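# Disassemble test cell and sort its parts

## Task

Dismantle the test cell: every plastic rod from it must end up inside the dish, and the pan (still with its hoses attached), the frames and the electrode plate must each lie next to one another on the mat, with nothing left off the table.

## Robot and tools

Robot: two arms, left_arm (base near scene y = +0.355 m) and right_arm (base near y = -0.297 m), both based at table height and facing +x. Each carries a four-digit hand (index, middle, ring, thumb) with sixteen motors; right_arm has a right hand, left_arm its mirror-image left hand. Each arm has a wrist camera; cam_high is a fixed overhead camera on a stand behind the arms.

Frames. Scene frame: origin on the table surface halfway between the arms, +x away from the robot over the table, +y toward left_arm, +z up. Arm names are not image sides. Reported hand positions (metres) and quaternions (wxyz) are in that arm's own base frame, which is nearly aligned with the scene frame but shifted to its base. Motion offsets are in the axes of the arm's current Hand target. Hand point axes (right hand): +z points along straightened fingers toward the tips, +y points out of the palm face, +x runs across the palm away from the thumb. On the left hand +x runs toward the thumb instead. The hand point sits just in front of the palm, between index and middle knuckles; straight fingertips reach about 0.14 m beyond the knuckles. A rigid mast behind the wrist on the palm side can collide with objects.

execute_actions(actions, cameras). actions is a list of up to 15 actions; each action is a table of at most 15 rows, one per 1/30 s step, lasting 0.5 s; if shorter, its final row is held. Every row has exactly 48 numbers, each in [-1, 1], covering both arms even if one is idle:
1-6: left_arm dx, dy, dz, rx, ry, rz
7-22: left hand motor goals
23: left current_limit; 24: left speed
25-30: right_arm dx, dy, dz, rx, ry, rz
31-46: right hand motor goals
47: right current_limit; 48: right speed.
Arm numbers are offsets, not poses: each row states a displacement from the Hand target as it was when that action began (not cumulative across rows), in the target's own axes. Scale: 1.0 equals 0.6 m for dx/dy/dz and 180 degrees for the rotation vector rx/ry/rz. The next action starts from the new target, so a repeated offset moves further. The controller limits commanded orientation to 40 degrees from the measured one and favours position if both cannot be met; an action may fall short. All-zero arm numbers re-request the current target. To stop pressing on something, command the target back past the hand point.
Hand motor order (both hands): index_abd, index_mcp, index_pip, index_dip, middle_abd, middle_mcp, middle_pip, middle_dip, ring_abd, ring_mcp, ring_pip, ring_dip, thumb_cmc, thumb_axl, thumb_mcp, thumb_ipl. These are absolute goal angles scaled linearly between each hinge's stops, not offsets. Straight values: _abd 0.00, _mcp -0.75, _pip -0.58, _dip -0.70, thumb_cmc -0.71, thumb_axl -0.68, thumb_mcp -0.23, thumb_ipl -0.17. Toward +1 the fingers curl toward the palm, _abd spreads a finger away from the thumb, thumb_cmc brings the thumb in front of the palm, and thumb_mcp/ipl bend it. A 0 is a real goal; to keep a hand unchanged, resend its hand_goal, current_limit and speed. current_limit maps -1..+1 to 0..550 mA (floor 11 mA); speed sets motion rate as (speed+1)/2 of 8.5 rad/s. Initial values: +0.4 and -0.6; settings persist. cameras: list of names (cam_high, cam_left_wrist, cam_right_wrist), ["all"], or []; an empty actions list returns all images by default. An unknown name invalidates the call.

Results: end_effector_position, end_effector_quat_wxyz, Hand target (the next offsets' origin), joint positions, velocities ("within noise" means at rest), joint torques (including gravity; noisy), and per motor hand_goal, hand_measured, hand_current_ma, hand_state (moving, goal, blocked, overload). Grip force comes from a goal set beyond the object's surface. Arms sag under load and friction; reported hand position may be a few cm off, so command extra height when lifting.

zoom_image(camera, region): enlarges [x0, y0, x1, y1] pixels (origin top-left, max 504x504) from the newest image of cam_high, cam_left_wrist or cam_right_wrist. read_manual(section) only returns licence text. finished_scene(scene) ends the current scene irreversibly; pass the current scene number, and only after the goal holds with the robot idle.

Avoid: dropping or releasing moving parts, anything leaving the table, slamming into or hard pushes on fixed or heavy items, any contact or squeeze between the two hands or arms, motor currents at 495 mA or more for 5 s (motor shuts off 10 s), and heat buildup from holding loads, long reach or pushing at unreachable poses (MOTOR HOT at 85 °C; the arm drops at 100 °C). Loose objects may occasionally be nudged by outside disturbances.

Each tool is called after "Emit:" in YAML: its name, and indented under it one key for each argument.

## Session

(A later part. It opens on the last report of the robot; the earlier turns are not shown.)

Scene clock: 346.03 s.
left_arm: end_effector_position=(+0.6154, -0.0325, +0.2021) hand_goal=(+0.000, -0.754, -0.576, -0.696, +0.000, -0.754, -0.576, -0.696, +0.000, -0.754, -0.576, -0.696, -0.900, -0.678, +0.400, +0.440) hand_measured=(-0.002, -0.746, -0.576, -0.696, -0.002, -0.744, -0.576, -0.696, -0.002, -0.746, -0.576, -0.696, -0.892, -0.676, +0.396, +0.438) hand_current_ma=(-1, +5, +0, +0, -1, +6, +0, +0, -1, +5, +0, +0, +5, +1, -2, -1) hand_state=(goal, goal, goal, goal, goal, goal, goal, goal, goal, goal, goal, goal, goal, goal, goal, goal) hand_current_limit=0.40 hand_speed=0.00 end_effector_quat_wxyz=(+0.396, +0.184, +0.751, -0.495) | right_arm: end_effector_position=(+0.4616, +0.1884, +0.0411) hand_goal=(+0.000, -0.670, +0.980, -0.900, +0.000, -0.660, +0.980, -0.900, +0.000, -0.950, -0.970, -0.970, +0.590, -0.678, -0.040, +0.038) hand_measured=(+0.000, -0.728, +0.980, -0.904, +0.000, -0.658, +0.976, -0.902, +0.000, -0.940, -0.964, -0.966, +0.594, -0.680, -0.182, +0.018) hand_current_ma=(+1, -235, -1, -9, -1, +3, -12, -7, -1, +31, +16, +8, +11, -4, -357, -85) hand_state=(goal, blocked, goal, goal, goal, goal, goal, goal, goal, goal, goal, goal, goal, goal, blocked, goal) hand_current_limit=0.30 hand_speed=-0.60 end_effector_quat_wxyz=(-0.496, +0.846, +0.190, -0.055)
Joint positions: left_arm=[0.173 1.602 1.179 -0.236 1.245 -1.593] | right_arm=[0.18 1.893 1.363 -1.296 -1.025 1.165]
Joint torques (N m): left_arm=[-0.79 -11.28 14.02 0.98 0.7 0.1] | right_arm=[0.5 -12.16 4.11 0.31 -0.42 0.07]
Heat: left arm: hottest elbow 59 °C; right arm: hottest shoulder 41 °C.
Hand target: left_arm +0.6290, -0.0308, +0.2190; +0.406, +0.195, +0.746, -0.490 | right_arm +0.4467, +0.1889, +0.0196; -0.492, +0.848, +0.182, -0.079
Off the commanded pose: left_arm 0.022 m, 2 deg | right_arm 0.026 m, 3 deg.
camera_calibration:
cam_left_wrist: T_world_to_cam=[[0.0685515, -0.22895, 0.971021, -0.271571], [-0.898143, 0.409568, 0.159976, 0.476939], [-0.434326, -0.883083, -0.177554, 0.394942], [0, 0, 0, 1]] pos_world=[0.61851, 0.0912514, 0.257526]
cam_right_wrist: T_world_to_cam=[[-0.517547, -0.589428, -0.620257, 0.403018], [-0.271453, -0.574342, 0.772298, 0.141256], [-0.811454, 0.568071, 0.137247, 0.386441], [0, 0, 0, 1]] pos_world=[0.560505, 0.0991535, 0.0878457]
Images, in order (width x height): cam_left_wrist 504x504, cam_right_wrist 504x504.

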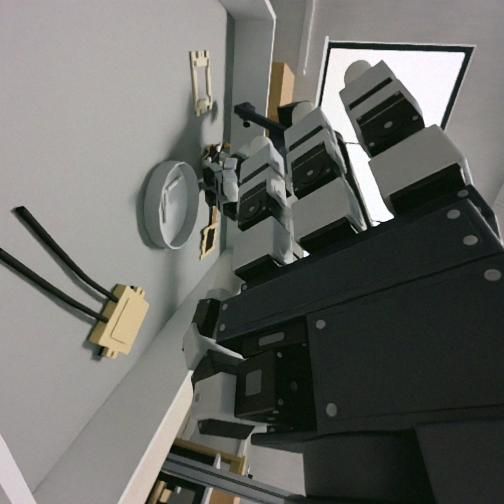

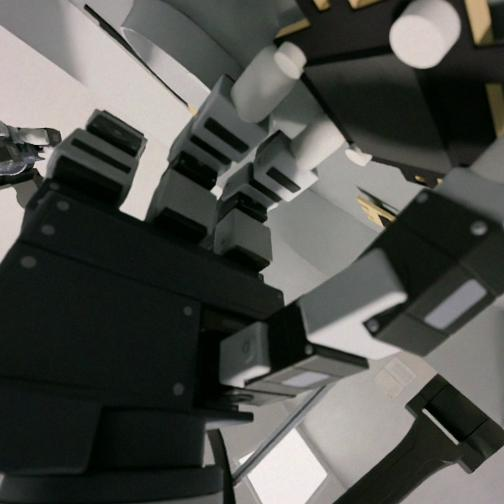

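Emit:
execute_actions:
  actions:
    - [[0,0,0,0,0,0, 0,-0.754,-0.576,-0.696,0,-0.754,-0.576,-0.696,0,-0.754,-0.576,-0.696,-0.9,-0.678,0.4,0.44,0.4,0, 0,0,0,0,0,0, 0,-0.785,0.98,-0.9,0,-0.785,0.98,-0.9,0,-0.95,-0.97,-0.97,0.591,-0.677,-0.25,0.143,0.3,-0.6]]
    - [[0,0,0,0,0,0, 0,-0.754,-0.576,-0.696,0,-0.754,-0.576,-0.696,0,-0.754,-0.576,-0.696,-0.9,-0.678,0.4,0.44,0.4,0, 0.012,-0.07,-0.038,0,0,0.0264, 0,-0.785,0.98,-0.9,0,-0.785,0.98,-0.9,0,-0.95,-0.97,-0.97,0.591,-0.677,-0.25,0.143,0.3,-0.6]]
  cameras: ["all"]

Emit:
zoom_image:
  camera: "cam_right_wrist"
  region: [160, 0, 504, 300]

Emit:
zoom_image:
  camera: "cam_high"
  region: [195, 220, 275, 290]

Scene clock: 349.63 s.
left_arm: end_effector_position=(+0.6154, -0.0325, +0.2021) hand_goal=(+0.000, -0.754, -0.576, -0.696, +0.000, -0.754, -0.576, -0.696, +0.000, -0.754, -0.576, -0.696, -0.900, -0.678, +0.400, +0.440) hand_measured=(-0.002, -0.746, -0.576, -0.696, -0.002, -0.744, -0.576, -0.696, -0.002, -0.746, -0.576, -0.696, -0.892, -0.676, +0.396, +0.438) hand_current_ma=(-1, +5, +0, +0, -1, +6, +0, +0, -1, +5, +0, +0, +5, +1, -2, -1) hand_state=(goal, goal, goal, goal, goal, goal, goal, goal, goal, goal, goal, goal, goal, goal, goal, goal) hand_current_limit=0.40 hand_speed=0.00 end_effector_quat_wxyz=(+0.396, +0.184, +0.751, -0.495) | right_arm: end_effector_position=(+0.4369, +0.1856, +0.0501) hand_goal=(+0.000, -0.786, +0.980, -0.900, +0.000, -0.786, +0.980, -0.900, +0.000, -0.950, -0.970, -0.970, +0.590, -0.678, -0.250, +0.142) hand_measured=(+0.000, -0.772, +0.982, -0.898, +0.000, -0.772, +0.976, -0.902, +0.000, -0.940, -0.964, -0.966, +0.592, -0.680, -0.250, +0.140) hand_current_ma=(+1, +43, +3, +7, -1, +46, -12, -7, -1, +31, +16, +8, +6, -3, -1, -7) hand_state=(goal, goal, goal, goal, goal, goal, goal, goal, goal, goal, goal, goal, goal, goal, goal, goal) hand_current_limit=0.30 hand_speed=-0.60 end_effector_quat_wxyz=(-0.490, +0.854, +0.136, -0.113)
Joint positions: left_arm=[0.173 1.602 1.179 -0.236 1.245 -1.593] | right_arm=[0.186 1.893 1.372 -1.384 -1.02 1.253]
Joint torques (N m): left_arm=[-0.85 -11.28 14.04 0.99 0.7 0.11] | right_arm=[0.5 -14.62 9.18 -0.55 -0.69 0.17]
Heat: left arm: hottest elbow 59 °C; right arm: hottest shoulder 42 °C.
Hand target: left_arm +0.6290, -0.0308, +0.2190; +0.406, +0.195, +0.746, -0.490 | right_arm +0.4507, +0.1922, +0.0675; -0.488, +0.855, +0.147, -0.099
Off the commanded pose: left_arm 0.022 m, 2 deg | right_arm 0.023 m, 2 deg.
camera_calibration:
cam_left_wrist: T_world_to_cam=[[0.0685515, -0.22895, 0.971021, -0.271571], [-0.898143, 0.409568, 0.159976, 0.476939], [-0.434326, -0.883083, -0.177554, 0.394942], [0, 0, 0, 1]] pos_world=[0.61851, 0.0912514, 0.257526]
cam_right_wrist: T_world_to_cam=[[-0.622716, -0.594109, -0.509175, 0.435443], [-0.172876, -0.530197, 0.830063, 0.0718309], [-0.763111, 0.604918, 0.227455, 0.334212], [0, 0, 0, 1]] pos_world=[0.538616, 0.0946147, 0.0860745]

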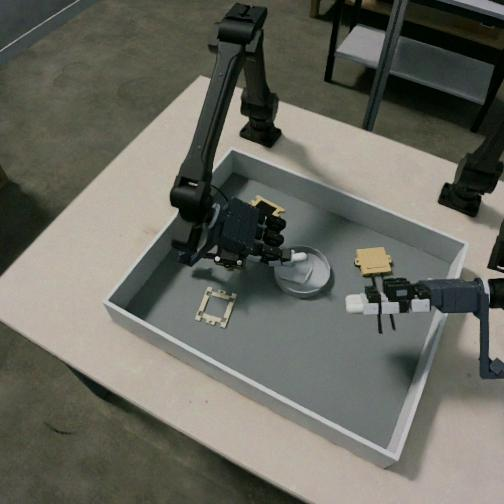

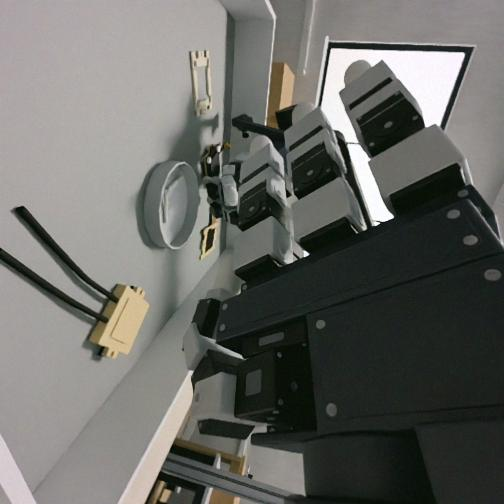

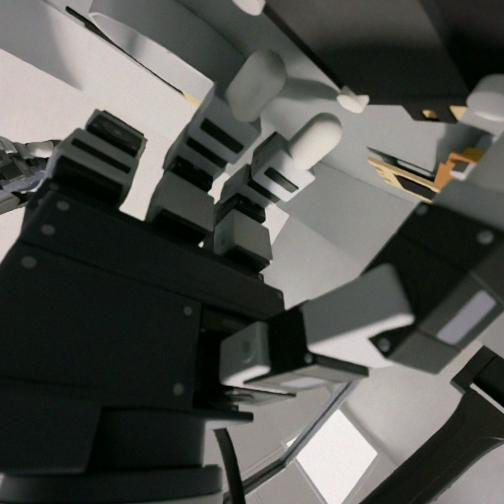

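Scaled by 1.465 from the camera's 504x504 image, which has a finer 720x720 frame.

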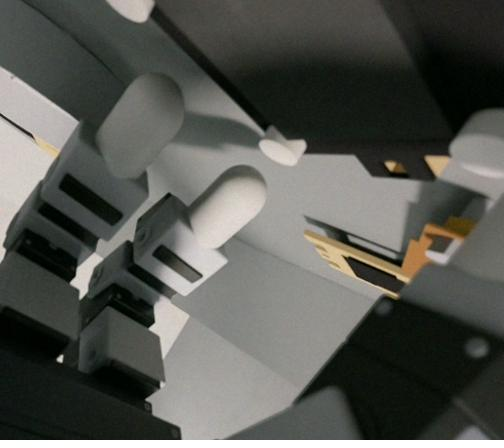

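Scaled by 6.300 from the camera's 504x504 image, which has a finer 720x720 frame.

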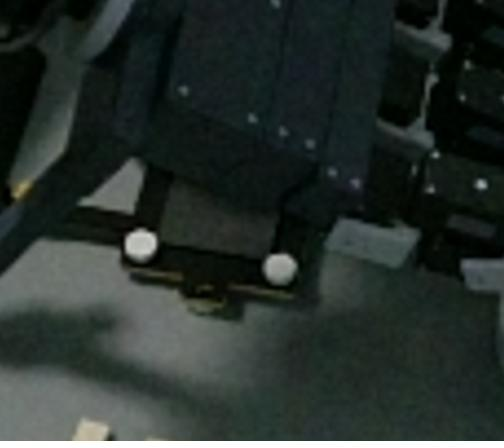

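Emit:
execute_actions:
  actions:
    - [[0,0,0,0,0,0, 0,-0.754,-0.576,-0.696,0,-0.754,-0.576,-0.696,0,-0.754,-0.576,-0.696,-0.9,-0.678,0.4,0.44,0.4,0, 0.0012,-0.0158,-0.0308,0,0.0096,0.0056, 0,-0.785,0.98,-0.9,0,-0.785,0.98,-0.9,0,-0.95,-0.97,-0.97,0.591,-0.677,-0.25,0.143,0.3,-0.6]]
    - [[0,0,0,0,0,0, 0,-0.754,-0.576,-0.696,0,-0.754,-0.576,-0.696,0,-0.754,-0.576,-0.696,-0.9,-0.678,0.4,0.44,0.4,0, 0,0.045,0.026,0,0,0, 0,-0.785,0.98,-0.9,0,-0.785,0.98,-0.9,0,-0.95,-0.97,-0.97,0.591,-0.677,-0.25,0.143,0.3,-0.6]]
  cameras: ["cam_right_wrist"]

Emit:
zoom_image:
  camera: "cam_right_wrist"
  region: [160, 0, 504, 300]

Scene clock: 352.07 s.
left_arm: end_effector_position=(+0.6154, -0.0325, +0.2021) hand_goal=(+0.000, -0.754, -0.576, -0.696, +0.000, -0.754, -0.576, -0.696, +0.000, -0.754, -0.576, -0.696, -0.900, -0.678, +0.400, +0.440) hand_measured=(-0.002, -0.746, -0.576, -0.696, -0.002, -0.744, -0.576, -0.696, -0.002, -0.746, -0.576, -0.696, -0.892, -0.676, +0.396, +0.438) hand_current_ma=(-1, +5, +0, +0, -1, +6, +0, +0, -1, +5, +0, +0, +5, +1, -2, -1) hand_state=(goal, goal, goal, goal, goal, goal, goal, goal, goal, goal, goal, goal, goal, goal, goal, goal) hand_current_limit=0.40 hand_speed=0.00 end_effector_quat_wxyz=(+0.396, +0.184, +0.751, -0.495) | right_arm: end_effector_position=(+0.4519, +0.1866, +0.0666) hand_goal=(+0.000, -0.786, +0.980, -0.900, +0.000, -0.786, +0.980, -0.900, +0.000, -0.950, -0.970, -0.970, +0.590, -0.678, -0.250, +0.142) hand_measured=(+0.000, -0.772, +0.982, -0.898, +0.000, -0.772, +0.976, -0.902, +0.000, -0.940, -0.964, -0.966, +0.592, -0.680, -0.250, +0.140) hand_current_ma=(+1, +42, +3, +7, -1, +46, -12, -7, -1, +31, +16, +8, +6, -3, -1, -7) hand_state=(goal, goal, goal, goal, goal, goal, goal, goal, goal, goal, goal, goal, goal, goal, goal, goal) hand_current_limit=0.30 hand_speed=-0.60 end_effector_quat_wxyz=(-0.490, +0.856, +0.145, -0.083)
Joint positions: left_arm=[0.173 1.602 1.179 -0.236 1.245 -1.593] | right_arm=[0.182 1.863 1.389 -1.353 -1.02 1.274]
Joint torques (N m): left_arm=[-0.79 -11.22 14.02 0.96 0.7 0.1] | right_arm=[-1.03 -11.69 6.79 0.17 -0.8 0.15]
Heat: left arm: hottest elbow 59 °C; right arm: hottest shoulder 42 °C.
Hand target: left_arm +0.6290, -0.0308, +0.2190; +0.406, +0.195, +0.746, -0.490 | right_arm +0.4549, +0.1817, +0.0537; -0.489, +0.857, +0.132, -0.091
Off the commanded pose: left_arm 0.022 m, 2 deg | right_arm 0.014 m, 2 deg.
camera_calibration:
cam_right_wrist: T_world_to_cam=[[-0.599742, -0.581112, -0.550107, 0.443625], [-0.229503, -0.533668, 0.813957, 0.0885677], [-0.766576, 0.614416, 0.186696, 0.343857], [0, 0, 0, 1]] pos_world=[0.54998, 0.0937905, 0.107754]
Images, in order (width x height): cam_right_wrist 504x504.

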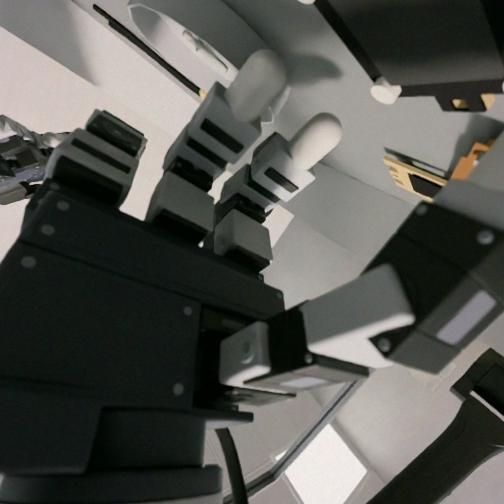

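Scaled by 1.465 from the camera's 504x504 image, which has a finer 720x720 frame.

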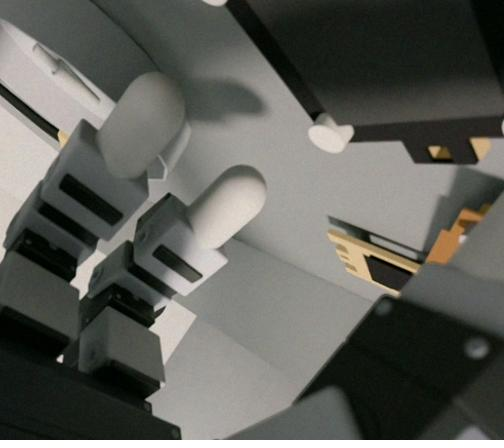

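Emit:
execute_actions:
  actions:
    - [[0,0,0,0,0,0, 0,-0.754,-0.576,-0.696,0,-0.754,-0.576,-0.696,0,-0.754,-0.576,-0.696,-0.9,-0.678,0.4,0.44,0.4,0, 0.008,0.023,0,0.0002,0.0067,0.0039, 0,-0.785,0.98,-0.9,0,-0.785,0.98,-0.9,0,-0.95,-0.97,-0.97,0.591,-0.677,-0.25,0.143,0.3,-0.6]]
    - [[0,0,0,0,0,0, 0,-0.754,-0.576,-0.696,0,-0.754,-0.576,-0.696,0,-0.754,-0.576,-0.696,-0.9,-0.678,0.4,0.44,0.4,0, 0,0.0087,0.005,0,0,0, 0,-0.785,0.98,-0.9,0,-0.785,0.98,-0.9,0,-0.95,-0.97,-0.97,0.591,-0.677,-0.25,0.143,0.3,-0.6]]
  cameras: ["cam_right_wrist"]

Emit:
zoom_image:
  camera: "cam_right_wrist"
  region: [160, 0, 504, 300]

Scene clock: 353.80 s.
left_arm: end_effector_position=(+0.6154, -0.0325, +0.2021) hand_goal=(+0.000, -0.754, -0.576, -0.696, +0.000, -0.754, -0.576, -0.696, +0.000, -0.754, -0.576, -0.696, -0.900, -0.678, +0.400, +0.440) hand_measured=(-0.002, -0.746, -0.576, -0.696, -0.002, -0.744, -0.576, -0.696, -0.002, -0.746, -0.576, -0.696, -0.892, -0.676, +0.396, +0.438) hand_current_ma=(-1, +5, +0, +0, -1, +6, +0, +0, -1, +5, +0, +0, +5, +1, -2, -1) hand_state=(goal, goal, goal, goal, goal, goal, goal, goal, goal, goal, goal, goal, goal, goal, goal, goal) hand_current_limit=0.40 hand_speed=0.00 end_effector_quat_wxyz=(+0.396, +0.184, +0.751, -0.495) | right_arm: end_effector_position=(+0.4640, +0.1806, +0.0518) hand_goal=(+0.000, -0.786, +0.980, -0.900, +0.000, -0.786, +0.980, -0.900, +0.000, -0.950, -0.970, -0.970, +0.590, -0.678, -0.250, +0.142) hand_measured=(+0.000, -0.774, +0.982, -0.898, +0.000, -0.772, +0.976, -0.902, +0.000, -0.940, -0.964, -0.966, +0.592, -0.680, -0.250, +0.140) hand_current_ma=(+1, +41, +2, +7, -1, +45, -12, -7, -1, +31, +16, +8, +6, -3, -1, -7) hand_state=(goal, goal, goal, goal, goal, goal, goal, goal, goal, goal, goal, goal, goal, goal, goal, goal) hand_current_limit=0.30 hand_speed=-0.60 end_effector_quat_wxyz=(-0.490, +0.858, +0.137, -0.072)
Joint positions: left_arm=[0.173 1.602 1.179 -0.236 1.245 -1.593] | right_arm=[0.166 1.889 1.389 -1.298 -1.02 1.293]
Joint torques (N m): left_arm=[-0.73 -11.28 14.04 0.98 0.71 0.1] | right_arm=[-0.91 -12.04 5.91 0.27 -0.92 0.15]
Heat: left arm: hottest elbow 59 °C; right arm: hottest shoulder 42 °C.
Hand target: left_arm +0.6290, -0.0308, +0.2190; +0.406, +0.195, +0.746, -0.490 | right_arm +0.4612, +0.1766, +0.0357; -0.490, +0.859, +0.122, -0.085
Off the commanded pose: left_arm 0.022 m, 2 deg | right_arm 0.017 m, 2 deg.
camera_calibration:
cam_right_wrist: T_world_to_cam=[[-0.607617, -0.565586, -0.557597, 0.44053], [-0.25344, -0.527282, 0.811013, 0.110339], [-0.752708, 0.634103, 0.177044, 0.350077], [0, 0, 0, 1]] pos_world=[0.559143, 0.0853528, 0.0941729]
Images, in order (width x height): cam_right_wrist 504x504.

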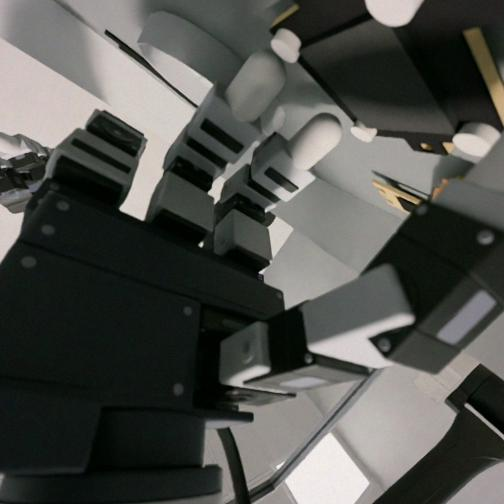

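Scaled by 1.465 from the camera's 504x504 image, which has a finer 720x720 frame.

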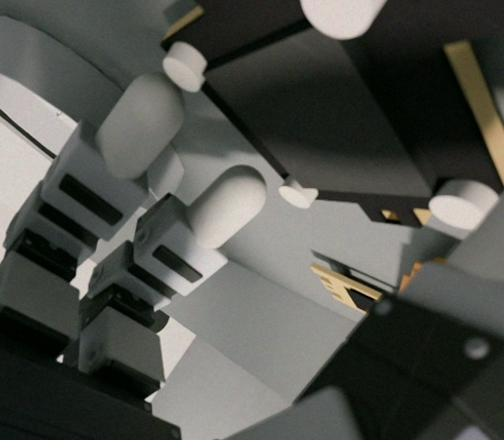

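Emit:
execute_actions:
  actions:
    - [[0,0,0,0,0,0, 0,-0.754,-0.576,-0.696,0,-0.754,-0.576,-0.696,0,-0.754,-0.576,-0.696,-0.9,-0.678,0.4,0.44,0.4,0, -0.0122,0.0155,0.0135,0,0,0, 0,-0.785,0.98,-0.9,0,-0.785,0.98,-0.9,0,-0.95,-0.97,-0.97,0.591,-0.677,-0.25,0.143,0.3,-0.6]]
  cameras: ["cam_right_wrist"]

Emit:
zoom_image:
  camera: "cam_right_wrist"
  region: [160, 0, 504, 300]

Scene clock: 354.87 s.
left_arm: end_effector_position=(+0.6154, -0.0325, +0.2021) hand_goal=(+0.000, -0.754, -0.576, -0.696, +0.000, -0.754, -0.576, -0.696, +0.000, -0.754, -0.576, -0.696, -0.900, -0.678, +0.400, +0.440) hand_measured=(-0.002, -0.746, -0.576, -0.696, -0.002, -0.744, -0.576, -0.696, -0.002, -0.746, -0.576, -0.696, -0.892, -0.676, +0.396, +0.438) hand_current_ma=(-1, +5, +0, +0, -1, +6, +0, +0, -1, +5, +0, +0, +5, +1, -2, -1) hand_state=(goal, goal, goal, goal, goal, goal, goal, goal, goal, goal, goal, goal, goal, goal, goal, goal) hand_current_limit=0.40 hand_speed=0.00 end_effector_quat_wxyz=(+0.396, +0.184, +0.751, -0.495) | right_arm: end_effector_position=(+0.4575, +0.1799, +0.0400) hand_goal=(+0.000, -0.786, +0.980, -0.900, +0.000, -0.786, +0.980, -0.900, +0.000, -0.950, -0.970, -0.970, +0.590, -0.678, -0.250, +0.142) hand_measured=(+0.000, -0.774, +0.982, -0.898, +0.000, -0.774, +0.980, -0.900, +0.000, -0.940, -0.964, -0.966, +0.592, -0.680, -0.250, +0.140) hand_current_ma=(+1, +41, +3, +7, -1, +35, +2, -1, -1, +31, +16, +8, +6, -3, +0, -7) hand_state=(goal, goal, goal, goal, goal, goal, goal, goal, goal, goal, goal, goal, goal, goal, goal, goal) hand_current_limit=0.30 hand_speed=-0.60 end_effector_quat_wxyz=(-0.491, +0.858, +0.134, -0.072)
Joint positions: left_arm=[0.173 1.602 1.179 -0.236 1.245 -1.593] | right_arm=[0.166 1.89 1.354 -1.26 -1.023 1.299]
Joint torques (N m): left_arm=[-0.79 -11.28 14.04 0.98 0.7 0.11] | right_arm=[-0.62 -11.99 5.49 0.31 -0.86 0.12]
Heat: left arm: hottest elbow 59 °C; right arm: hottest shoulder 42 °C.
Hand target: left_arm +0.6290, -0.0308, +0.2190; +0.406, +0.195, +0.746, -0.490 | right_arm +0.4532, +0.1766, +0.0239; -0.490, +0.859, +0.122, -0.085
Off the commanded pose: left_arm 0.022 m, 2 deg | right_arm 0.017 m, 2 deg.
camera_calibration:
cam_right_wrist: T_world_to_cam=[[-0.611917, -0.562732, -0.555779, 0.431011], [-0.252495, -0.526939, 0.81153, 0.117363], [-0.749536, 0.636921, 0.180355, 0.345632], [0, 0, 0, 1]] pos_world=[0.55244, 0.0842468, 0.0819665]
Images, in order (width x height): cam_right_wrist 504x504.

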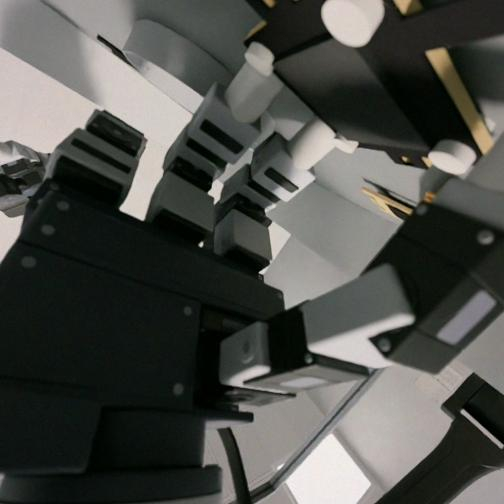

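Scaled by 1.465 from the camera's 504x504 image, which has a finer 720x720 frame.

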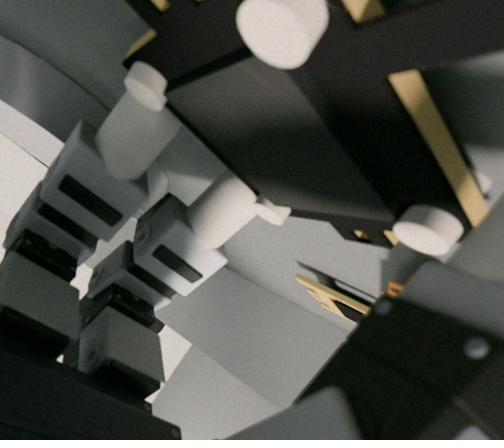

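Emit:
execute_actions:
  actions:
    - [[0,0,0,0,0,0, 0,-0.754,-0.576,-0.696,0,-0.754,-0.576,-0.696,0,-0.754,-0.576,-0.696,-0.9,-0.678,0.4,0.44,0.4,0, 0.002,0.0012,0.008,0,0,0, 0,-0.785,0.98,-0.9,0,-0.785,0.98,-0.9,0,-0.95,-0.97,-0.97,0.591,-0.677,-0.25,0.143,0.3,-0.6]]
  cameras: []

Scene clock: 355.80 s.
left_arm: end_effector_position=(+0.6154, -0.0325, +0.2021) hand_goal=(+0.000, -0.754, -0.576, -0.696, +0.000, -0.754, -0.576, -0.696, +0.000, -0.754, -0.576, -0.696, -0.900, -0.678, +0.400, +0.440) hand_measured=(-0.002, -0.746, -0.576, -0.696, -0.002, -0.744, -0.576, -0.696, -0.002, -0.746, -0.576, -0.696, -0.892, -0.676, +0.396, +0.438) hand_current_ma=(-1, +5, +0, +0, -1, +6, +0, +0, -1, +5, +0, +0, +5, +1, -2, -1) hand_state=(goal, goal, goal, goal, goal, goal, goal, goal, goal, goal, goal, goal, goal, goal, goal, goal) hand_current_limit=0.40 hand_speed=0.00 end_effector_quat_wxyz=(+0.396, +0.184, +0.751, -0.495) | right_arm: end_effector_position=(+0.4586, +0.1806, +0.0393) hand_goal=(+0.000, -0.786, +0.980, -0.900, +0.000, -0.786, +0.980, -0.900, +0.000, -0.950, -0.970, -0.970, +0.590, -0.678, -0.250, +0.142) hand_measured=(+0.000, -0.774, +0.984, -0.898, +0.000, -0.778, +0.986, -0.898, +0.000, -0.940, -0.964, -0.966, +0.592, -0.680, -0.250, +0.140) hand_current_ma=(+1, +41, +8, +7, -1, +24, +15, +3, -1, +31, +16, +8, +6, -3, +0, -7) hand_state=(goal, goal, goal, goal, goal, goal, goal, goal, goal, goal, goal, goal, goal, goal, goal, goal) hand_current_limit=0.30 hand_speed=-0.60 end_effector_quat_wxyz=(-0.491, +0.858, +0.130, -0.071)
Joint positions: left_arm=[0.173 1.602 1.179 -0.236 1.245 -1.593] | right_arm=[0.166 1.89 1.352 -1.245 -1.025 1.317]
Joint torques (N m): left_arm=[-0.73 -11.28 14.02 0.99 0.7 0.11] | right_arm=[0.03 -11.75 5.39 0.46 -0.81 0.1]
Heat: left arm: hottest elbow 59 °C; right arm: hottest shoulder 42 °C.
Hand target: left_arm +0.6290, -0.0308, +0.2190; +0.406, +0.195, +0.746, -0.490 | right_arm +0.4533, +0.1805, +0.0208; -0.490, +0.859, +0.122, -0.085
Off the commanded pose: left_arm 0.022 m, 2 deg | right_arm 0.019 m, 2 deg.
No camera images: "cameras" was empty.

Emit:
execute_actions:
  actions:
    - [[0,0,0,0,0,0, 0,-0.754,-0.576,-0.696,0,-0.754,-0.576,-0.696,0,-0.754,-0.576,-0.696,-0.9,-0.678,0.4,0.44,0.4,0, 0,0,0,0,0,0, 0,-0.725,0.98,-0.9,0,-0.725,0.98,-0.9,0,-0.95,-0.97,-0.97,0.591,-0.677,-0.18,0.143,0.2,-0.6]]
    - [[0,0,0,0,0,0, 0,-0.754,-0.576,-0.696,0,-0.754,-0.576,-0.696,0,-0.754,-0.576,-0.696,-0.9,-0.678,0.4,0.44,0.4,0, 0,0,0,0,0,0, 0,-0.69,0.98,-0.9,0,-0.69,0.98,-0.9,0,-0.95,-0.97,-0.97,0.591,-0.677,-0.12,0.143,0.2,-0.6]]
  cameras: ["cam_right_wrist"]

Emit:
zoom_image:
  camera: "cam_right_wrist"
  region: [160, 0, 504, 300]

Scene clock: 357.47 s.
left_arm: end_effector_position=(+0.6154, -0.0325, +0.2021) hand_goal=(+0.000, -0.754, -0.576, -0.696, +0.000, -0.754, -0.576, -0.696, +0.000, -0.754, -0.576, -0.696, -0.900, -0.678, +0.400, +0.440) hand_measured=(-0.002, -0.746, -0.576, -0.696, -0.002, -0.744, -0.576, -0.696, -0.002, -0.746, -0.576, -0.696, -0.892, -0.676, +0.396, +0.438) hand_current_ma=(-1, +5, +0, +0, -1, +6, +0, +0, -1, +5, +0, +0, +5, +1, -2, -1) hand_state=(goal, goal, goal, goal, goal, goal, goal, goal, goal, goal, goal, goal, goal, goal, goal, goal) hand_current_limit=0.40 hand_speed=0.00 end_effector_quat_wxyz=(+0.396, +0.184, +0.751, -0.495) | right_arm: end_effector_position=(+0.4583, +0.1811, +0.0396) hand_goal=(+0.000, -0.690, +0.980, -0.900, +0.000, -0.690, +0.980, -0.900, +0.000, -0.950, -0.970, -0.970, +0.590, -0.678, -0.120, +0.142) hand_measured=(+0.000, -0.690, +0.978, -0.900, +0.000, -0.746, +0.976, -0.904, +0.000, -0.940, -0.964, -0.966, +0.592, -0.680, -0.210, +0.128) hand_current_ma=(+1, -2, -6, +1, -1, -225, -12, -12, -1, +31, +16, +8, +4, -3, -330, -60) hand_state=(goal, goal, goal, goal, goal, blocked, goal, goal, goal, goal, goal, goal, goal, goal, blocked, goal) hand_current_limit=0.20 hand_speed=-0.60 end_effector_quat_wxyz=(-0.493, +0.858, +0.129, -0.071)
Joint positions: left_arm=[0.173 1.602 1.179 -0.236 1.245 -1.593] | right_arm=[0.166 1.89 1.352 -1.245 -1.029 1.319]
Joint torques (N m): left_arm=[-0.79 -11.28 14.04 0.96 0.71 0.1] | right_arm=[-0.15 -11.81 5.41 0.47 -0.65 0.08]
Heat: left arm: hottest elbow 60 °C; right arm: hottest shoulder 41 °C.
Hand target: left_arm +0.6290, -0.0308, +0.2190; +0.406, +0.195, +0.746, -0.490 | right_arm +0.4533, +0.1804, +0.0207; -0.490, +0.859, +0.122, -0.084
Off the commanded pose: left_arm 0.022 m, 2 deg | right_arm 0.019 m, 2 deg.
camera_calibration:
cam_right_wrist: T_world_to_cam=[[-0.620536, -0.554105, -0.55489, 0.434222], [-0.254904, -0.526649, 0.810965, 0.119659], [-0.741592, 0.644677, 0.185561, 0.340315], [0, 0, 0, 1]] pos_world=[0.552327, 0.0842296, 0.0807564]
Images, in order (width x height): cam_right_wrist 504x504.

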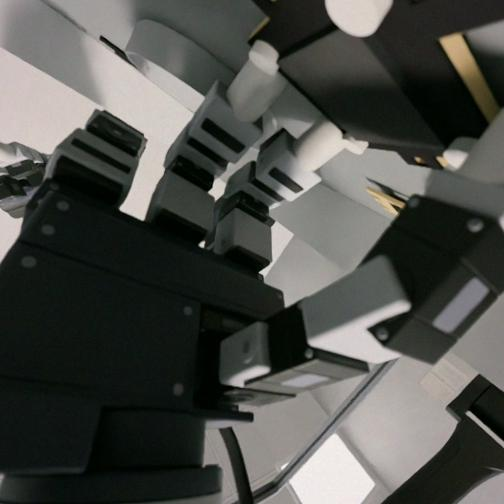

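Scaled by 1.465 from the camera's 504x504 image, which has a finer 720x720 frame.

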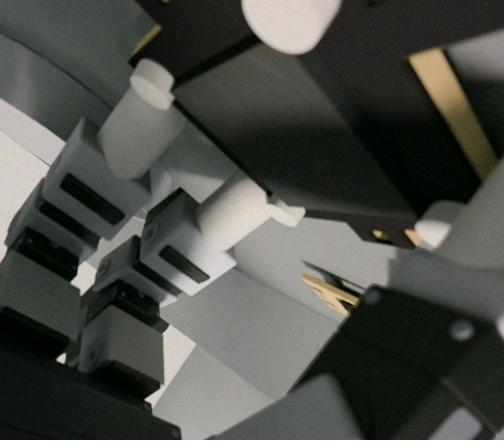

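Emit:
execute_actions:
  actions:
    - [[0,0,0,0,0,0, 0,-0.754,-0.576,-0.696,0,-0.754,-0.576,-0.696,0,-0.754,-0.576,-0.696,-0.9,-0.678,0.4,0.44,0.4,0, 0,0,0,0,0,0, 0,-0.785,0.98,-0.9,0,-0.785,0.98,-0.9,0,-0.95,-0.97,-0.97,0.591,-0.677,-0.25,0.143,0.3,-0.6]]
    - [[0,0,0,0,0,0, 0,-0.754,-0.576,-0.696,0,-0.754,-0.576,-0.696,0,-0.754,-0.576,-0.696,-0.9,-0.678,0.4,0.44,0.4,0, 0.004,-0.0144,-0.0083,0,0,0, 0,-0.785,0.98,-0.9,0,-0.785,0.98,-0.9,0,-0.95,-0.97,-0.97,0.591,-0.677,-0.25,0.143,0.3,-0.6]]
  cameras: ["cam_right_wrist"]

Emit:
zoom_image:
  camera: "cam_right_wrist"
  region: [160, 0, 504, 300]

Scene clock: 360.03 s.
left_arm: end_effector_position=(+0.6154, -0.0325, +0.2021) hand_goal=(+0.000, -0.754, -0.576, -0.696, +0.000, -0.754, -0.576, -0.696, +0.000, -0.754, -0.576, -0.696, -0.900, -0.678, +0.400, +0.440) hand_measured=(-0.002, -0.746, -0.576, -0.696, -0.002, -0.744, -0.576, -0.696, -0.002, -0.746, -0.576, -0.696, -0.892, -0.676, +0.396, +0.438) hand_current_ma=(-1, +5, +0, +0, -1, +6, +0, +0, -1, +5, +0, +0, +5, +1, -2, -1) hand_state=(goal, goal, goal, goal, goal, goal, goal, goal, goal, goal, goal, goal, goal, goal, goal, goal) hand_current_limit=0.40 hand_speed=0.00 end_effector_quat_wxyz=(+0.396, +0.184, +0.751, -0.495) | right_arm: end_effector_position=(+0.4574, +0.1809, +0.0398) hand_goal=(+0.000, -0.786, +0.980, -0.900, +0.000, -0.786, +0.980, -0.900, +0.000, -0.950, -0.970, -0.970, +0.590, -0.678, -0.250, +0.142) hand_measured=(+0.000, -0.770, +0.978, -0.900, +0.000, -0.764, +0.984, -0.898, +0.000, -0.940, -0.964, -0.966, +0.592, -0.680, -0.230, +0.148) hand_current_ma=(+1, +55, -2, +1, -1, +75, +8, +3, -1, +31, +16, +8, +3, -3, +82, +19) hand_state=(goal, goal, goal, goal, goal, blocked, goal, goal, goal, goal, goal, goal, goal, goal, goal, goal) hand_current_limit=0.30 hand_speed=-0.60 end_effector_quat_wxyz=(-0.493, +0.858, +0.127, -0.073)
Joint positions: left_arm=[0.173 1.602 1.179 -0.236 1.245 -1.593] | right_arm=[0.166 1.89 1.352 -1.248 -1.029 1.32]
Joint torques (N m): left_arm=[-0.79 -11.28 14.05 0.99 0.7 0.1] | right_arm=[-0.03 -12.28 6.68 -0.18 -0.66 0.09]
Heat: left arm: hottest elbow 60 °C; right arm: hottest shoulder 41 °C.
Hand target: left_arm +0.6290, -0.0308, +0.2190; +0.406, +0.195, +0.746, -0.490 | right_arm +0.4557, +0.1812, +0.0307; -0.490, +0.859, +0.122, -0.085
Off the commanded pose: left_arm 0.022 m, 2 deg | right_arm 0.009 m, 1 deg.
camera_calibration:
cam_right_wrist: T_world_to_cam=[[-0.6232, -0.554276, -0.551725, 0.434785], [-0.251593, -0.52588, 0.812497, 0.117421], [-0.740489, 0.645158, 0.188276, 0.339003], [0, 0, 0, 1]] pos_world=[0.551528, 0.0840293, 0.0806512]
Images, in order (width x height): cam_right_wrist 504x504.

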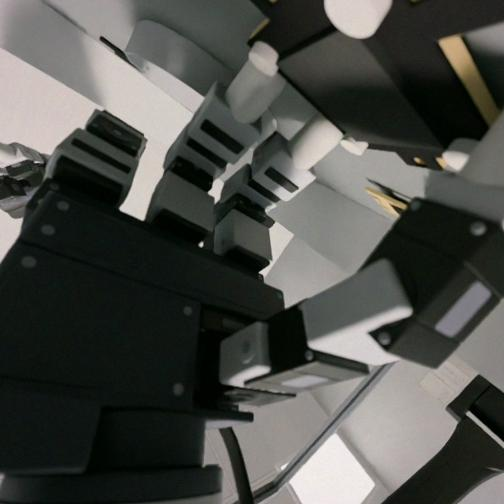

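Scaled by 1.465 from the camera's 504x504 image, which has a finer 720x720 frame.

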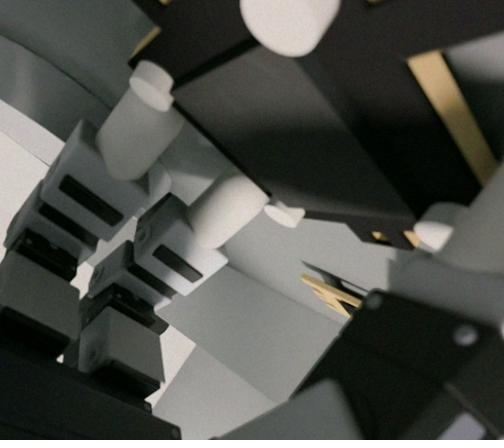

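Emit:
execute_actions:
  actions:
    - [[0,0,0,0,0,0, 0,-0.754,-0.576,-0.696,0,-0.754,-0.576,-0.696,0,-0.754,-0.576,-0.696,-0.9,-0.678,0.4,0.44,0.4,0, 0.004,-0.0058,-0.0033,0,0,0, 0,-0.785,0.98,-0.9,0,-0.785,0.98,-0.9,0,-0.95,-0.97,-0.97,0.591,-0.677,-0.27,0.143,0.3,-0.6]]
  cameras: []

Scene clock: 361.03 s.
left_arm: end_effector_position=(+0.6154, -0.0325, +0.2021) hand_goal=(+0.000, -0.754, -0.576, -0.696, +0.000, -0.754, -0.576, -0.696, +0.000, -0.754, -0.576, -0.696, -0.900, -0.678, +0.400, +0.440) hand_measured=(-0.002, -0.746, -0.576, -0.696, -0.002, -0.744, -0.576, -0.696, -0.002, -0.746, -0.576, -0.696, -0.892, -0.676, +0.396, +0.438) hand_current_ma=(-1, +5, +0, +0, -1, +6, +0, +0, -1, +5, +0, +0, +5, +1, -2, -1) hand_state=(goal, goal, goal, goal, goal, goal, goal, goal, goal, goal, goal, goal, goal, goal, goal, goal) hand_current_limit=0.40 hand_speed=0.00 end_effector_quat_wxyz=(+0.396, +0.184, +0.751, -0.495) | right_arm: end_effector_position=(+0.4567, +0.1808, +0.0399) hand_goal=(+0.000, -0.786, +0.980, -0.900, +0.000, -0.786, +0.980, -0.900, +0.000, -0.950, -0.970, -0.970, +0.590, -0.678, -0.270, +0.142) hand_measured=(+0.000, -0.774, +0.978, -0.900, +0.000, -0.772, +0.984, -0.898, +0.000, -0.940, -0.964, -0.966, +0.592, -0.680, -0.264, +0.144) hand_current_ma=(+1, +35, -2, +1, -1, +43, +8, +3, -1, +31, +16, +8, +3, -3, +19, +7) hand_state=(goal, goal, goal, goal, goal, goal, goal, goal, goal, goal, goal, goal, goal, goal, goal, goal) hand_current_limit=0.30 hand_speed=-0.60 end_effector_quat_wxyz=(-0.493, +0.858, +0.126, -0.074)
Joint positions: left_arm=[0.173 1.602 1.179 -0.236 1.245 -1.593] | right_arm=[0.166 1.89 1.352 -1.252 -1.029 1.32]
Joint torques (N m): left_arm=[-0.85 -11.28 14.05 0.99 0.7 0.1] | right_arm=[0.09 -12.34 7.53 -0.43 -0.67 0.11]
Heat: left arm: hottest elbow 60 °C; right arm: hottest shoulder 41 °C.
Hand target: left_arm +0.6290, -0.0308, +0.2190; +0.406, +0.195, +0.746, -0.490 | right_arm +0.4581, +0.1820, +0.0346; -0.490, +0.859, +0.122, -0.085
Off the commanded pose: left_arm 0.022 m, 2 deg | right_arm 0.006 m, 1 deg.
No camera images: "cameras" was empty.

Emit:
execute_actions:
  actions:
    - [[0,0,0,0,0,0, 0,-0.754,-0.576,-0.696,0,-0.754,-0.576,-0.696,0,-0.754,-0.576,-0.696,-0.9,-0.678,0.4,0.44,0.4,0, 0,0,0,0,0,0, 0,-0.725,0.98,-0.9,0,-0.725,0.98,-0.9,0,-0.95,-0.97,-0.97,0.591,-0.677,-0.2,0.143,0.1,-0.7]]
  cameras: []

Emit:
execute_actions:
  actions:
    - [[0,0,0,0,0,0, 0,-0.754,-0.576,-0.696,0,-0.754,-0.576,-0.696,0,-0.754,-0.576,-0.696,-0.9,-0.678,0.4,0.44,0.4,0, 0,0,0,0,0,0, 0,-0.69,0.98,-0.9,0,-0.69,0.98,-0.9,0,-0.95,-0.97,-0.97,0.591,-0.677,-0.12,0.143,0.1,-0.7]]
  cameras: ["cam_right_wrist"]

Emit:
zoom_image:
  camera: "cam_right_wrist"
  region: [160, 0, 504, 300]

Scene clock: 362.20 s.
left_arm: end_effector_position=(+0.6154, -0.0325, +0.2021) hand_goal=(+0.000, -0.754, -0.576, -0.696, +0.000, -0.754, -0.576, -0.696, +0.000, -0.754, -0.576, -0.696, -0.900, -0.678, +0.400, +0.440) hand_measured=(-0.002, -0.746, -0.576, -0.696, -0.002, -0.744, -0.576, -0.696, -0.002, -0.746, -0.576, -0.696, -0.892, -0.676, +0.396, +0.438) hand_current_ma=(-1, +5, +0, +0, -1, +6, +0, +0, -1, +5, +0, +0, +5, +1, -2, -1) hand_state=(goal, goal, goal, goal, goal, goal, goal, goal, goal, goal, goal, goal, goal, goal, goal, goal) hand_current_limit=0.40 hand_speed=0.00 end_effector_quat_wxyz=(+0.396, +0.184, +0.751, -0.495) | right_arm: end_effector_position=(+0.4558, +0.1809, +0.0401) hand_goal=(+0.000, -0.726, +0.980, -0.900, +0.000, -0.726, +0.980, -0.900, +0.000, -0.950, -0.970, -0.970, +0.590, -0.678, -0.200, +0.142) hand_measured=(+0.000, -0.724, +0.978, -0.900, +0.000, -0.728, +0.980, -0.900, +0.000, -0.940, -0.964, -0.966, +0.594, -0.680, -0.218, +0.138) hand_current_ma=(+1, +7, -2, +1, -1, -4, +0, +0, -1, +31, +16, +8, +10, -3, -75, -11) hand_state=(goal, goal, goal, goal, goal, goal, goal, goal, goal, goal, goal, goal, goal, goal, goal, goal) hand_current_limit=0.10 hand_speed=-0.70 end_effector_quat_wxyz=(-0.493, +0.858, +0.126, -0.076)
Joint positions: left_arm=[0.173 1.602 1.179 -0.236 1.245 -1.593] | right_arm=[0.166 1.89 1.352 -1.255 -1.029 1.32]
Joint torques (N m): left_arm=[-0.79 -11.28 14.05 1.01 0.7 0.11] | right_arm=[-0.03 -12.28 7.51 -0.29 -0.67 0.1]
Heat: left arm: hottest elbow 60 °C; right arm: hottest shoulder 41 °C.
Hand target: left_arm +0.6290, -0.0308, +0.2190; +0.406, +0.195, +0.746, -0.490 | right_arm +0.4581, +0.1821, +0.0346; -0.490, +0.859, +0.122, -0.085
Off the commanded pose: left_arm 0.022 m, 2 deg | right_arm 0.006 m, 1 deg.
No camera images: "cameras" was empty.

Scene clock: 362.90 s.
left_arm: end_effector_position=(+0.6154, -0.0325, +0.2021) hand_goal=(+0.000, -0.754, -0.576, -0.696, +0.000, -0.754, -0.576, -0.696, +0.000, -0.754, -0.576, -0.696, -0.900, -0.678, +0.400, +0.440) hand_measured=(-0.002, -0.746, -0.576, -0.696, -0.002, -0.744, -0.576, -0.696, -0.002, -0.746, -0.576, -0.696, -0.892, -0.676, +0.396, +0.438) hand_current_ma=(-1, +5, +0, +0, -1, +6, +0, +0, -1, +5, +0, +0, +5, +1, -2, -1) hand_state=(goal, goal, goal, goal, goal, goal, goal, goal, goal, goal, goal, goal, goal, goal, goal, goal) hand_current_limit=0.40 hand_speed=0.00 end_effector_quat_wxyz=(+0.396, +0.184, +0.751, -0.495) | right_arm: end_effector_position=(+0.4558, +0.1803, +0.0400) hand_goal=(+0.000, -0.690, +0.980, -0.900, +0.000, -0.690, +0.980, -0.900, +0.000, -0.950, -0.970, -0.970, +0.590, -0.678, -0.120, +0.142) hand_measured=(+0.000, -0.688, +0.978, -0.900, +0.000, -0.700, +0.976, -0.900, +0.000, -0.940, -0.964, -0.966, +0.594, -0.680, -0.202, +0.130) hand_current_ma=(+1, +6, -2, +1, -1, -31, -7, -2, -1, +31, +16, +8, +11, -3, -303, -49) hand_state=(goal, goal, goal, goal, goal, goal, goal, goal, goal, goal, goal, goal, goal, goal, blocked, goal) hand_current_limit=0.10 hand_speed=-0.70 end_effector_quat_wxyz=(-0.492, +0.858, +0.126, -0.076)
Joint positions: left_arm=[0.173 1.602 1.179 -0.236 1.245 -1.593] | right_arm=[0.166 1.89 1.352 -1.255 -1.027 1.32]
Joint torques (N m): left_arm=[-0.79 -11.28 14.05 0.99 0.7 0.1] | right_arm=[-0.09 -12.34 7.53 -0.31 -0.76 0.11]
Heat: left arm: hottest elbow 60 °C; right arm: hottest shoulder 41 °C.
Hand target: left_arm +0.6290, -0.0308, +0.2190; +0.406, +0.195, +0.746, -0.490 | right_arm +0.4582, +0.1820, +0.0346; -0.490, +0.859, +0.122, -0.084
Off the commanded pose: left_arm 0.022 m, 2 deg | right_arm 0.006 m, 1 deg.
camera_calibration:
cam_right_wrist: T_world_to_cam=[[-0.626479, -0.556177, -0.546069, 0.435268], [-0.246127, -0.523586, 0.815647, 0.113542], [-0.739558, 0.645388, 0.191125, 0.337633], [0, 0, 0, 1]] pos_world=[0.550331, 0.083631, 0.0805457]
Images, in order (width x height): cam_right_wrist 504x504.

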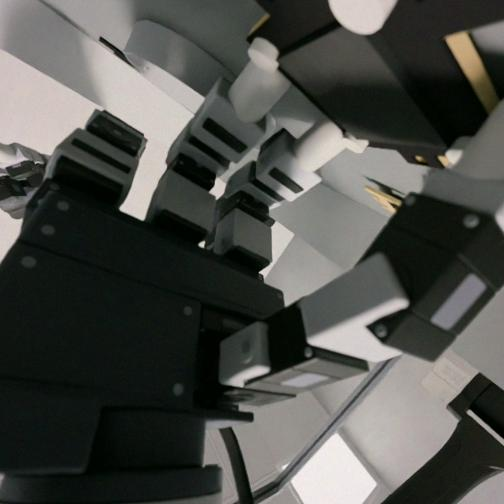

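Scaled by 1.465 from the camera's 504x504 image, which has a finer 720x720 frame.

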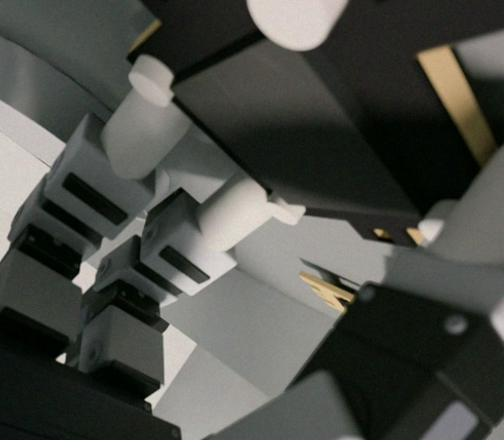

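Emit:
execute_actions:
  actions:
    - [[0,0,0,0,0,0, 0,-0.754,-0.576,-0.696,0,-0.754,-0.576,-0.696,0,-0.754,-0.576,-0.696,-0.9,-0.678,0.4,0.44,0.4,0, 0,0,0,0,0,0, 0,-0.65,0.98,-0.9,0,-0.65,0.98,-0.9,0,-0.95,-0.97,-0.97,0.591,-0.677,-0.1,0.143,0.15,-0.7]]
  cameras: ["cam_right_wrist"]

Emit:
zoom_image:
  camera: "cam_right_wrist"
  region: [160, 0, 504, 300]

Scene clock: 363.87 s.
left_arm: end_effector_position=(+0.6154, -0.0325, +0.2021) hand_goal=(+0.000, -0.754, -0.576, -0.696, +0.000, -0.754, -0.576, -0.696, +0.000, -0.754, -0.576, -0.696, -0.900, -0.678, +0.400, +0.440) hand_measured=(-0.002, -0.746, -0.576, -0.696, -0.002, -0.744, -0.576, -0.696, -0.002, -0.746, -0.576, -0.696, -0.892, -0.676, +0.396, +0.438) hand_current_ma=(-1, +5, +0, +0, -1, +6, +0, +0, -1, +5, +0, +0, +5, +1, -2, -1) hand_state=(goal, goal, goal, goal, goal, goal, goal, goal, goal, goal, goal, goal, goal, goal, goal, goal) hand_current_limit=0.40 hand_speed=0.00 end_effector_quat_wxyz=(+0.396, +0.184, +0.751, -0.495) | right_arm: end_effector_position=(+0.4557, +0.1803, +0.0400) hand_goal=(+0.000, -0.650, +0.980, -0.900, +0.000, -0.650, +0.980, -0.900, +0.000, -0.950, -0.970, -0.970, +0.590, -0.678, -0.100, +0.142) hand_measured=(+0.000, -0.666, +0.976, -0.902, +0.000, -0.682, +0.974, -0.904, +0.000, -0.940, -0.964, -0.966, +0.594, -0.680, -0.202, +0.126) hand_current_ma=(+1, -55, -13, -3, -1, -118, -18, -7, -1, +31, +16, +8, +12, -3, -316, -67) hand_state=(goal, goal, goal, goal, goal, blocked, goal, goal, goal, goal, goal, goal, goal, goal, blocked, goal) hand_current_limit=0.15 hand_speed=-0.70 end_effector_quat_wxyz=(-0.492, +0.858, +0.126, -0.076)
Joint positions: left_arm=[0.173 1.602 1.179 -0.236 1.245 -1.593] | right_arm=[0.166 1.89 1.352 -1.256 -1.027 1.32]
Joint torques (N m): left_arm=[-0.79 -11.28 14.06 1.01 0.7 0.1] | right_arm=[0.09 -12.28 7.51 -0.31 -0.75 0.11]
Heat: left arm: hottest elbow 60 °C; right arm: hottest shoulder 41 °C.
Hand target: left_arm +0.6290, -0.0308, +0.2190; +0.406, +0.195, +0.746, -0.490 | right_arm +0.4581, +0.1820, +0.0346; -0.490, +0.859, +0.122, -0.085
Off the commanded pose: left_arm 0.022 m, 2 deg | right_arm 0.006 m, 1 deg.
camera_calibration:
cam_right_wrist: T_world_to_cam=[[-0.626719, -0.556185, -0.545785, 0.435315], [-0.245778, -0.523565, 0.815766, 0.113315], [-0.739471, 0.645397, 0.19143, 0.337486], [0, 0, 0, 1]] pos_world=[0.550231, 0.083631, 0.0805452]
Images, in order (width x height): cam_right_wrist 504x504.

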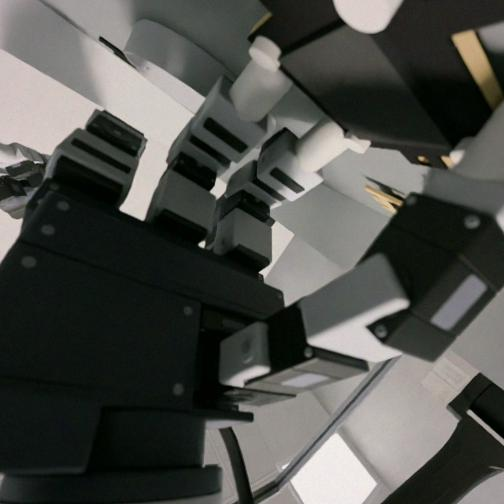

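Scaled by 1.465 from the camera's 504x504 image, which has a finer 720x720 frame.

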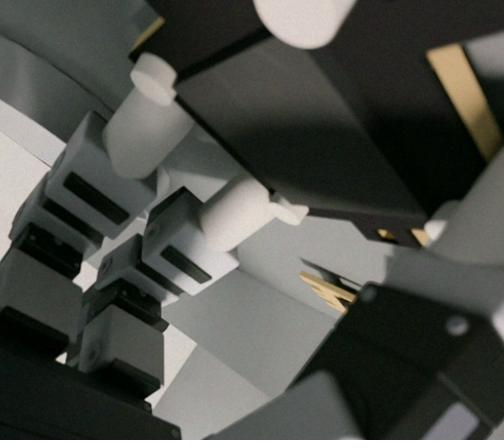

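Emit:
execute_actions:
  actions:
    - [[0,0,0,0,0,0, 0,-0.754,-0.576,-0.696,0,-0.754,-0.576,-0.696,0,-0.754,-0.576,-0.696,-0.9,-0.678,0.4,0.44,0.4,0, 0,0,0,0,0,0, 0,-0.62,0.98,-0.9,0,-0.64,0.98,-0.9,0,-0.95,-0.97,-0.97,0.591,-0.677,-0.06,0.143,0.25,-0.7]]
    - [[0,0,0,0,0,0, 0,-0.754,-0.576,-0.696,0,-0.754,-0.576,-0.696,0,-0.754,-0.576,-0.696,-0.9,-0.678,0.4,0.44,0.4,0, 0.012,-0.045,-0.021,0,0,0, 0,-0.62,0.98,-0.9,0,-0.64,0.98,-0.9,0,-0.95,-0.97,-0.97,0.591,-0.677,-0.06,0.143,0.25,-0.7]]
  cameras: ["all"]

Emit:
zoom_image:
  camera: "cam_right_wrist"
  region: [160, 0, 504, 300]

Emit:
zoom_image:
  camera: "cam_left_wrist"
  region: [160, 110, 250, 220]

Emit:
zoom_image:
  camera: "cam_high"
  region: [195, 220, 275, 290]

Scene clock: 366.13 s.
left_arm: end_effector_position=(+0.6154, -0.0325, +0.2021) hand_goal=(+0.000, -0.754, -0.576, -0.696, +0.000, -0.754, -0.576, -0.696, +0.000, -0.754, -0.576, -0.696, -0.900, -0.678, +0.400, +0.440) hand_measured=(-0.002, -0.746, -0.576, -0.696, -0.002, -0.744, -0.576, -0.696, -0.002, -0.746, -0.576, -0.696, -0.892, -0.676, +0.396, +0.438) hand_current_ma=(-1, +5, +0, +0, -1, +6, +0, +0, -1, +5, +0, +0, +5, +1, -2, -1) hand_state=(goal, goal, goal, goal, goal, goal, goal, goal, goal, goal, goal, goal, goal, goal, goal, goal) hand_current_limit=0.40 hand_speed=0.00 end_effector_quat_wxyz=(+0.396, +0.184, +0.751, -0.495) | right_arm: end_effector_position=(+0.4502, +0.1795, +0.0496) hand_goal=(+0.000, -0.620, +0.980, -0.900, +0.000, -0.640, +0.980, -0.900, +0.000, -0.950, -0.970, -0.970, +0.590, -0.678, -0.060, +0.142) hand_measured=(+0.000, -0.654, +0.966, -0.906, +0.000, -0.668, +0.966, -0.906, +0.000, -0.940, -0.964, -0.966, +0.588, -0.680, -0.202, +0.120) hand_current_ma=(+1, -131, -40, -18, -1, -99, -43, -19, -1, +31, +16, +8, -6, -3, -344, -97) hand_state=(goal, blocked, goal, goal, goal, blocked, goal, goal, goal, goal, goal, goal, goal, goal, blocked, blocked) hand_current_limit=0.25 hand_speed=-0.70 end_effector_quat_wxyz=(-0.491, +0.858, +0.112, -0.095)
Joint positions: left_arm=[0.173 1.602 1.179 -0.236 1.245 -1.593] | right_arm=[0.166 1.89 1.373 -1.316 -1.028 1.327]
Joint torques (N m): left_arm=[-0.67 -11.28 14.04 0.98 0.7 0.1] | right_arm=[0.5 -13.98 9.72 -0.43 -0.79 0.17]
Heat: left arm: hottest elbow 60 °C; right arm: hottest shoulder 40 °C.
Hand target: left_arm +0.6290, -0.0308, +0.2190; +0.406, +0.195, +0.746, -0.490 | right_arm +0.4651, +0.1870, +0.0641; -0.490, +0.859, +0.122, -0.084
Off the commanded pose: left_arm 0.022 m, 2 deg | right_arm 0.022 m, 2 deg.
camera_calibration:
cam_left_wrist: T_world_to_cam=[[0.0685515, -0.22895, 0.971021, -0.271571], [-0.898143, 0.409568, 0.159976, 0.476939], [-0.434326, -0.883083, -0.177554, 0.394942], [0, 0, 0, 1]] pos_world=[0.61851, 0.0912514, 0.257526]
cam_right_wrist: T_world_to_cam=[[-0.652827, -0.557779, -0.512543, 0.446995], [-0.210734, -0.516181, 0.83015, 0.0858887], [-0.727605, 0.649954, 0.219434, 0.324531], [0, 0, 0, 1]] pos_world=[0.54604, 0.0827277, 0.0865904]

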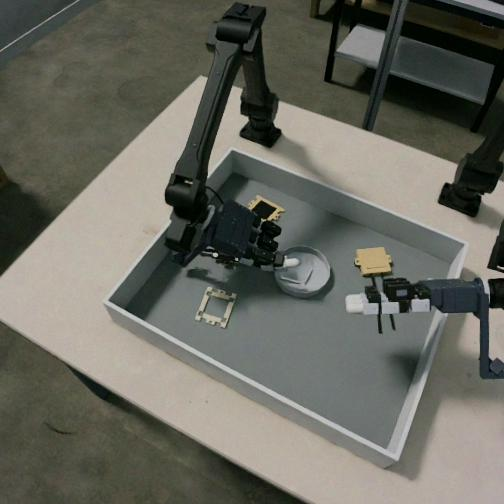

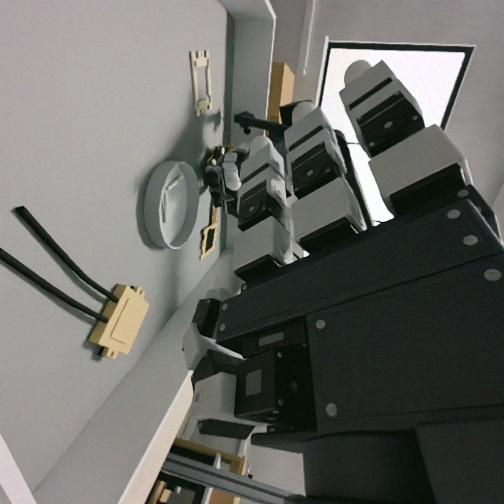

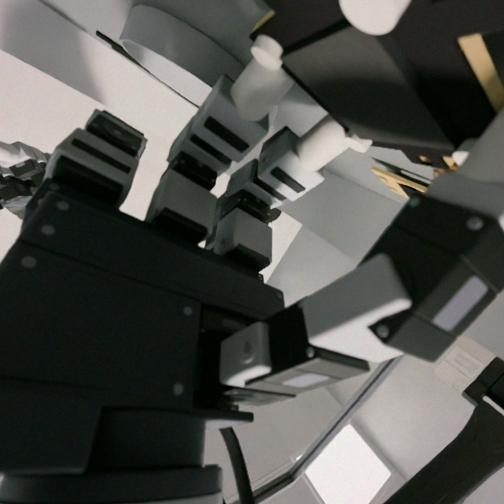

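Scaled by 1.465 from the camera's 504x504 image, which has a finer 720x720 frame.

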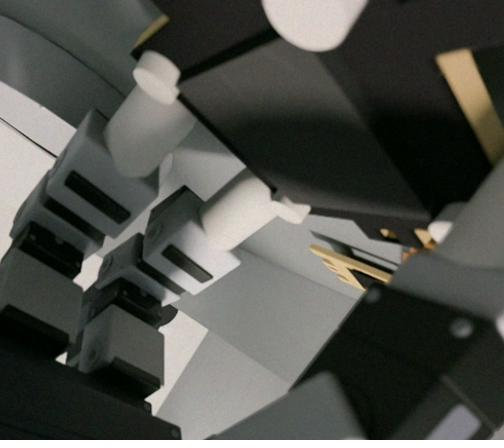

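Scaled by 4.582 from the camera's 504x504 image, which has a finer 720x720 frame.

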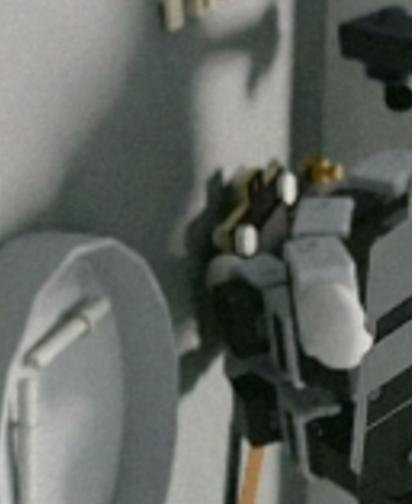

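Scaled by 6.300 from the camera's 504x504 image, which has a finer 720x720 frame.

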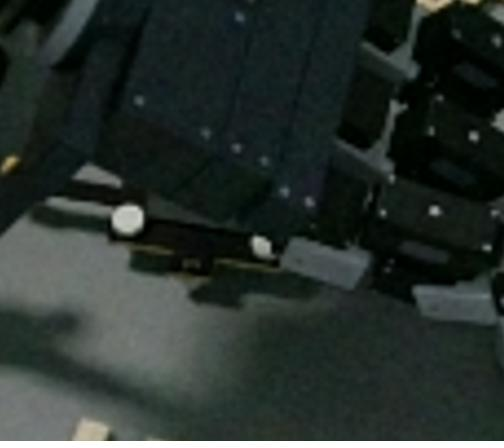

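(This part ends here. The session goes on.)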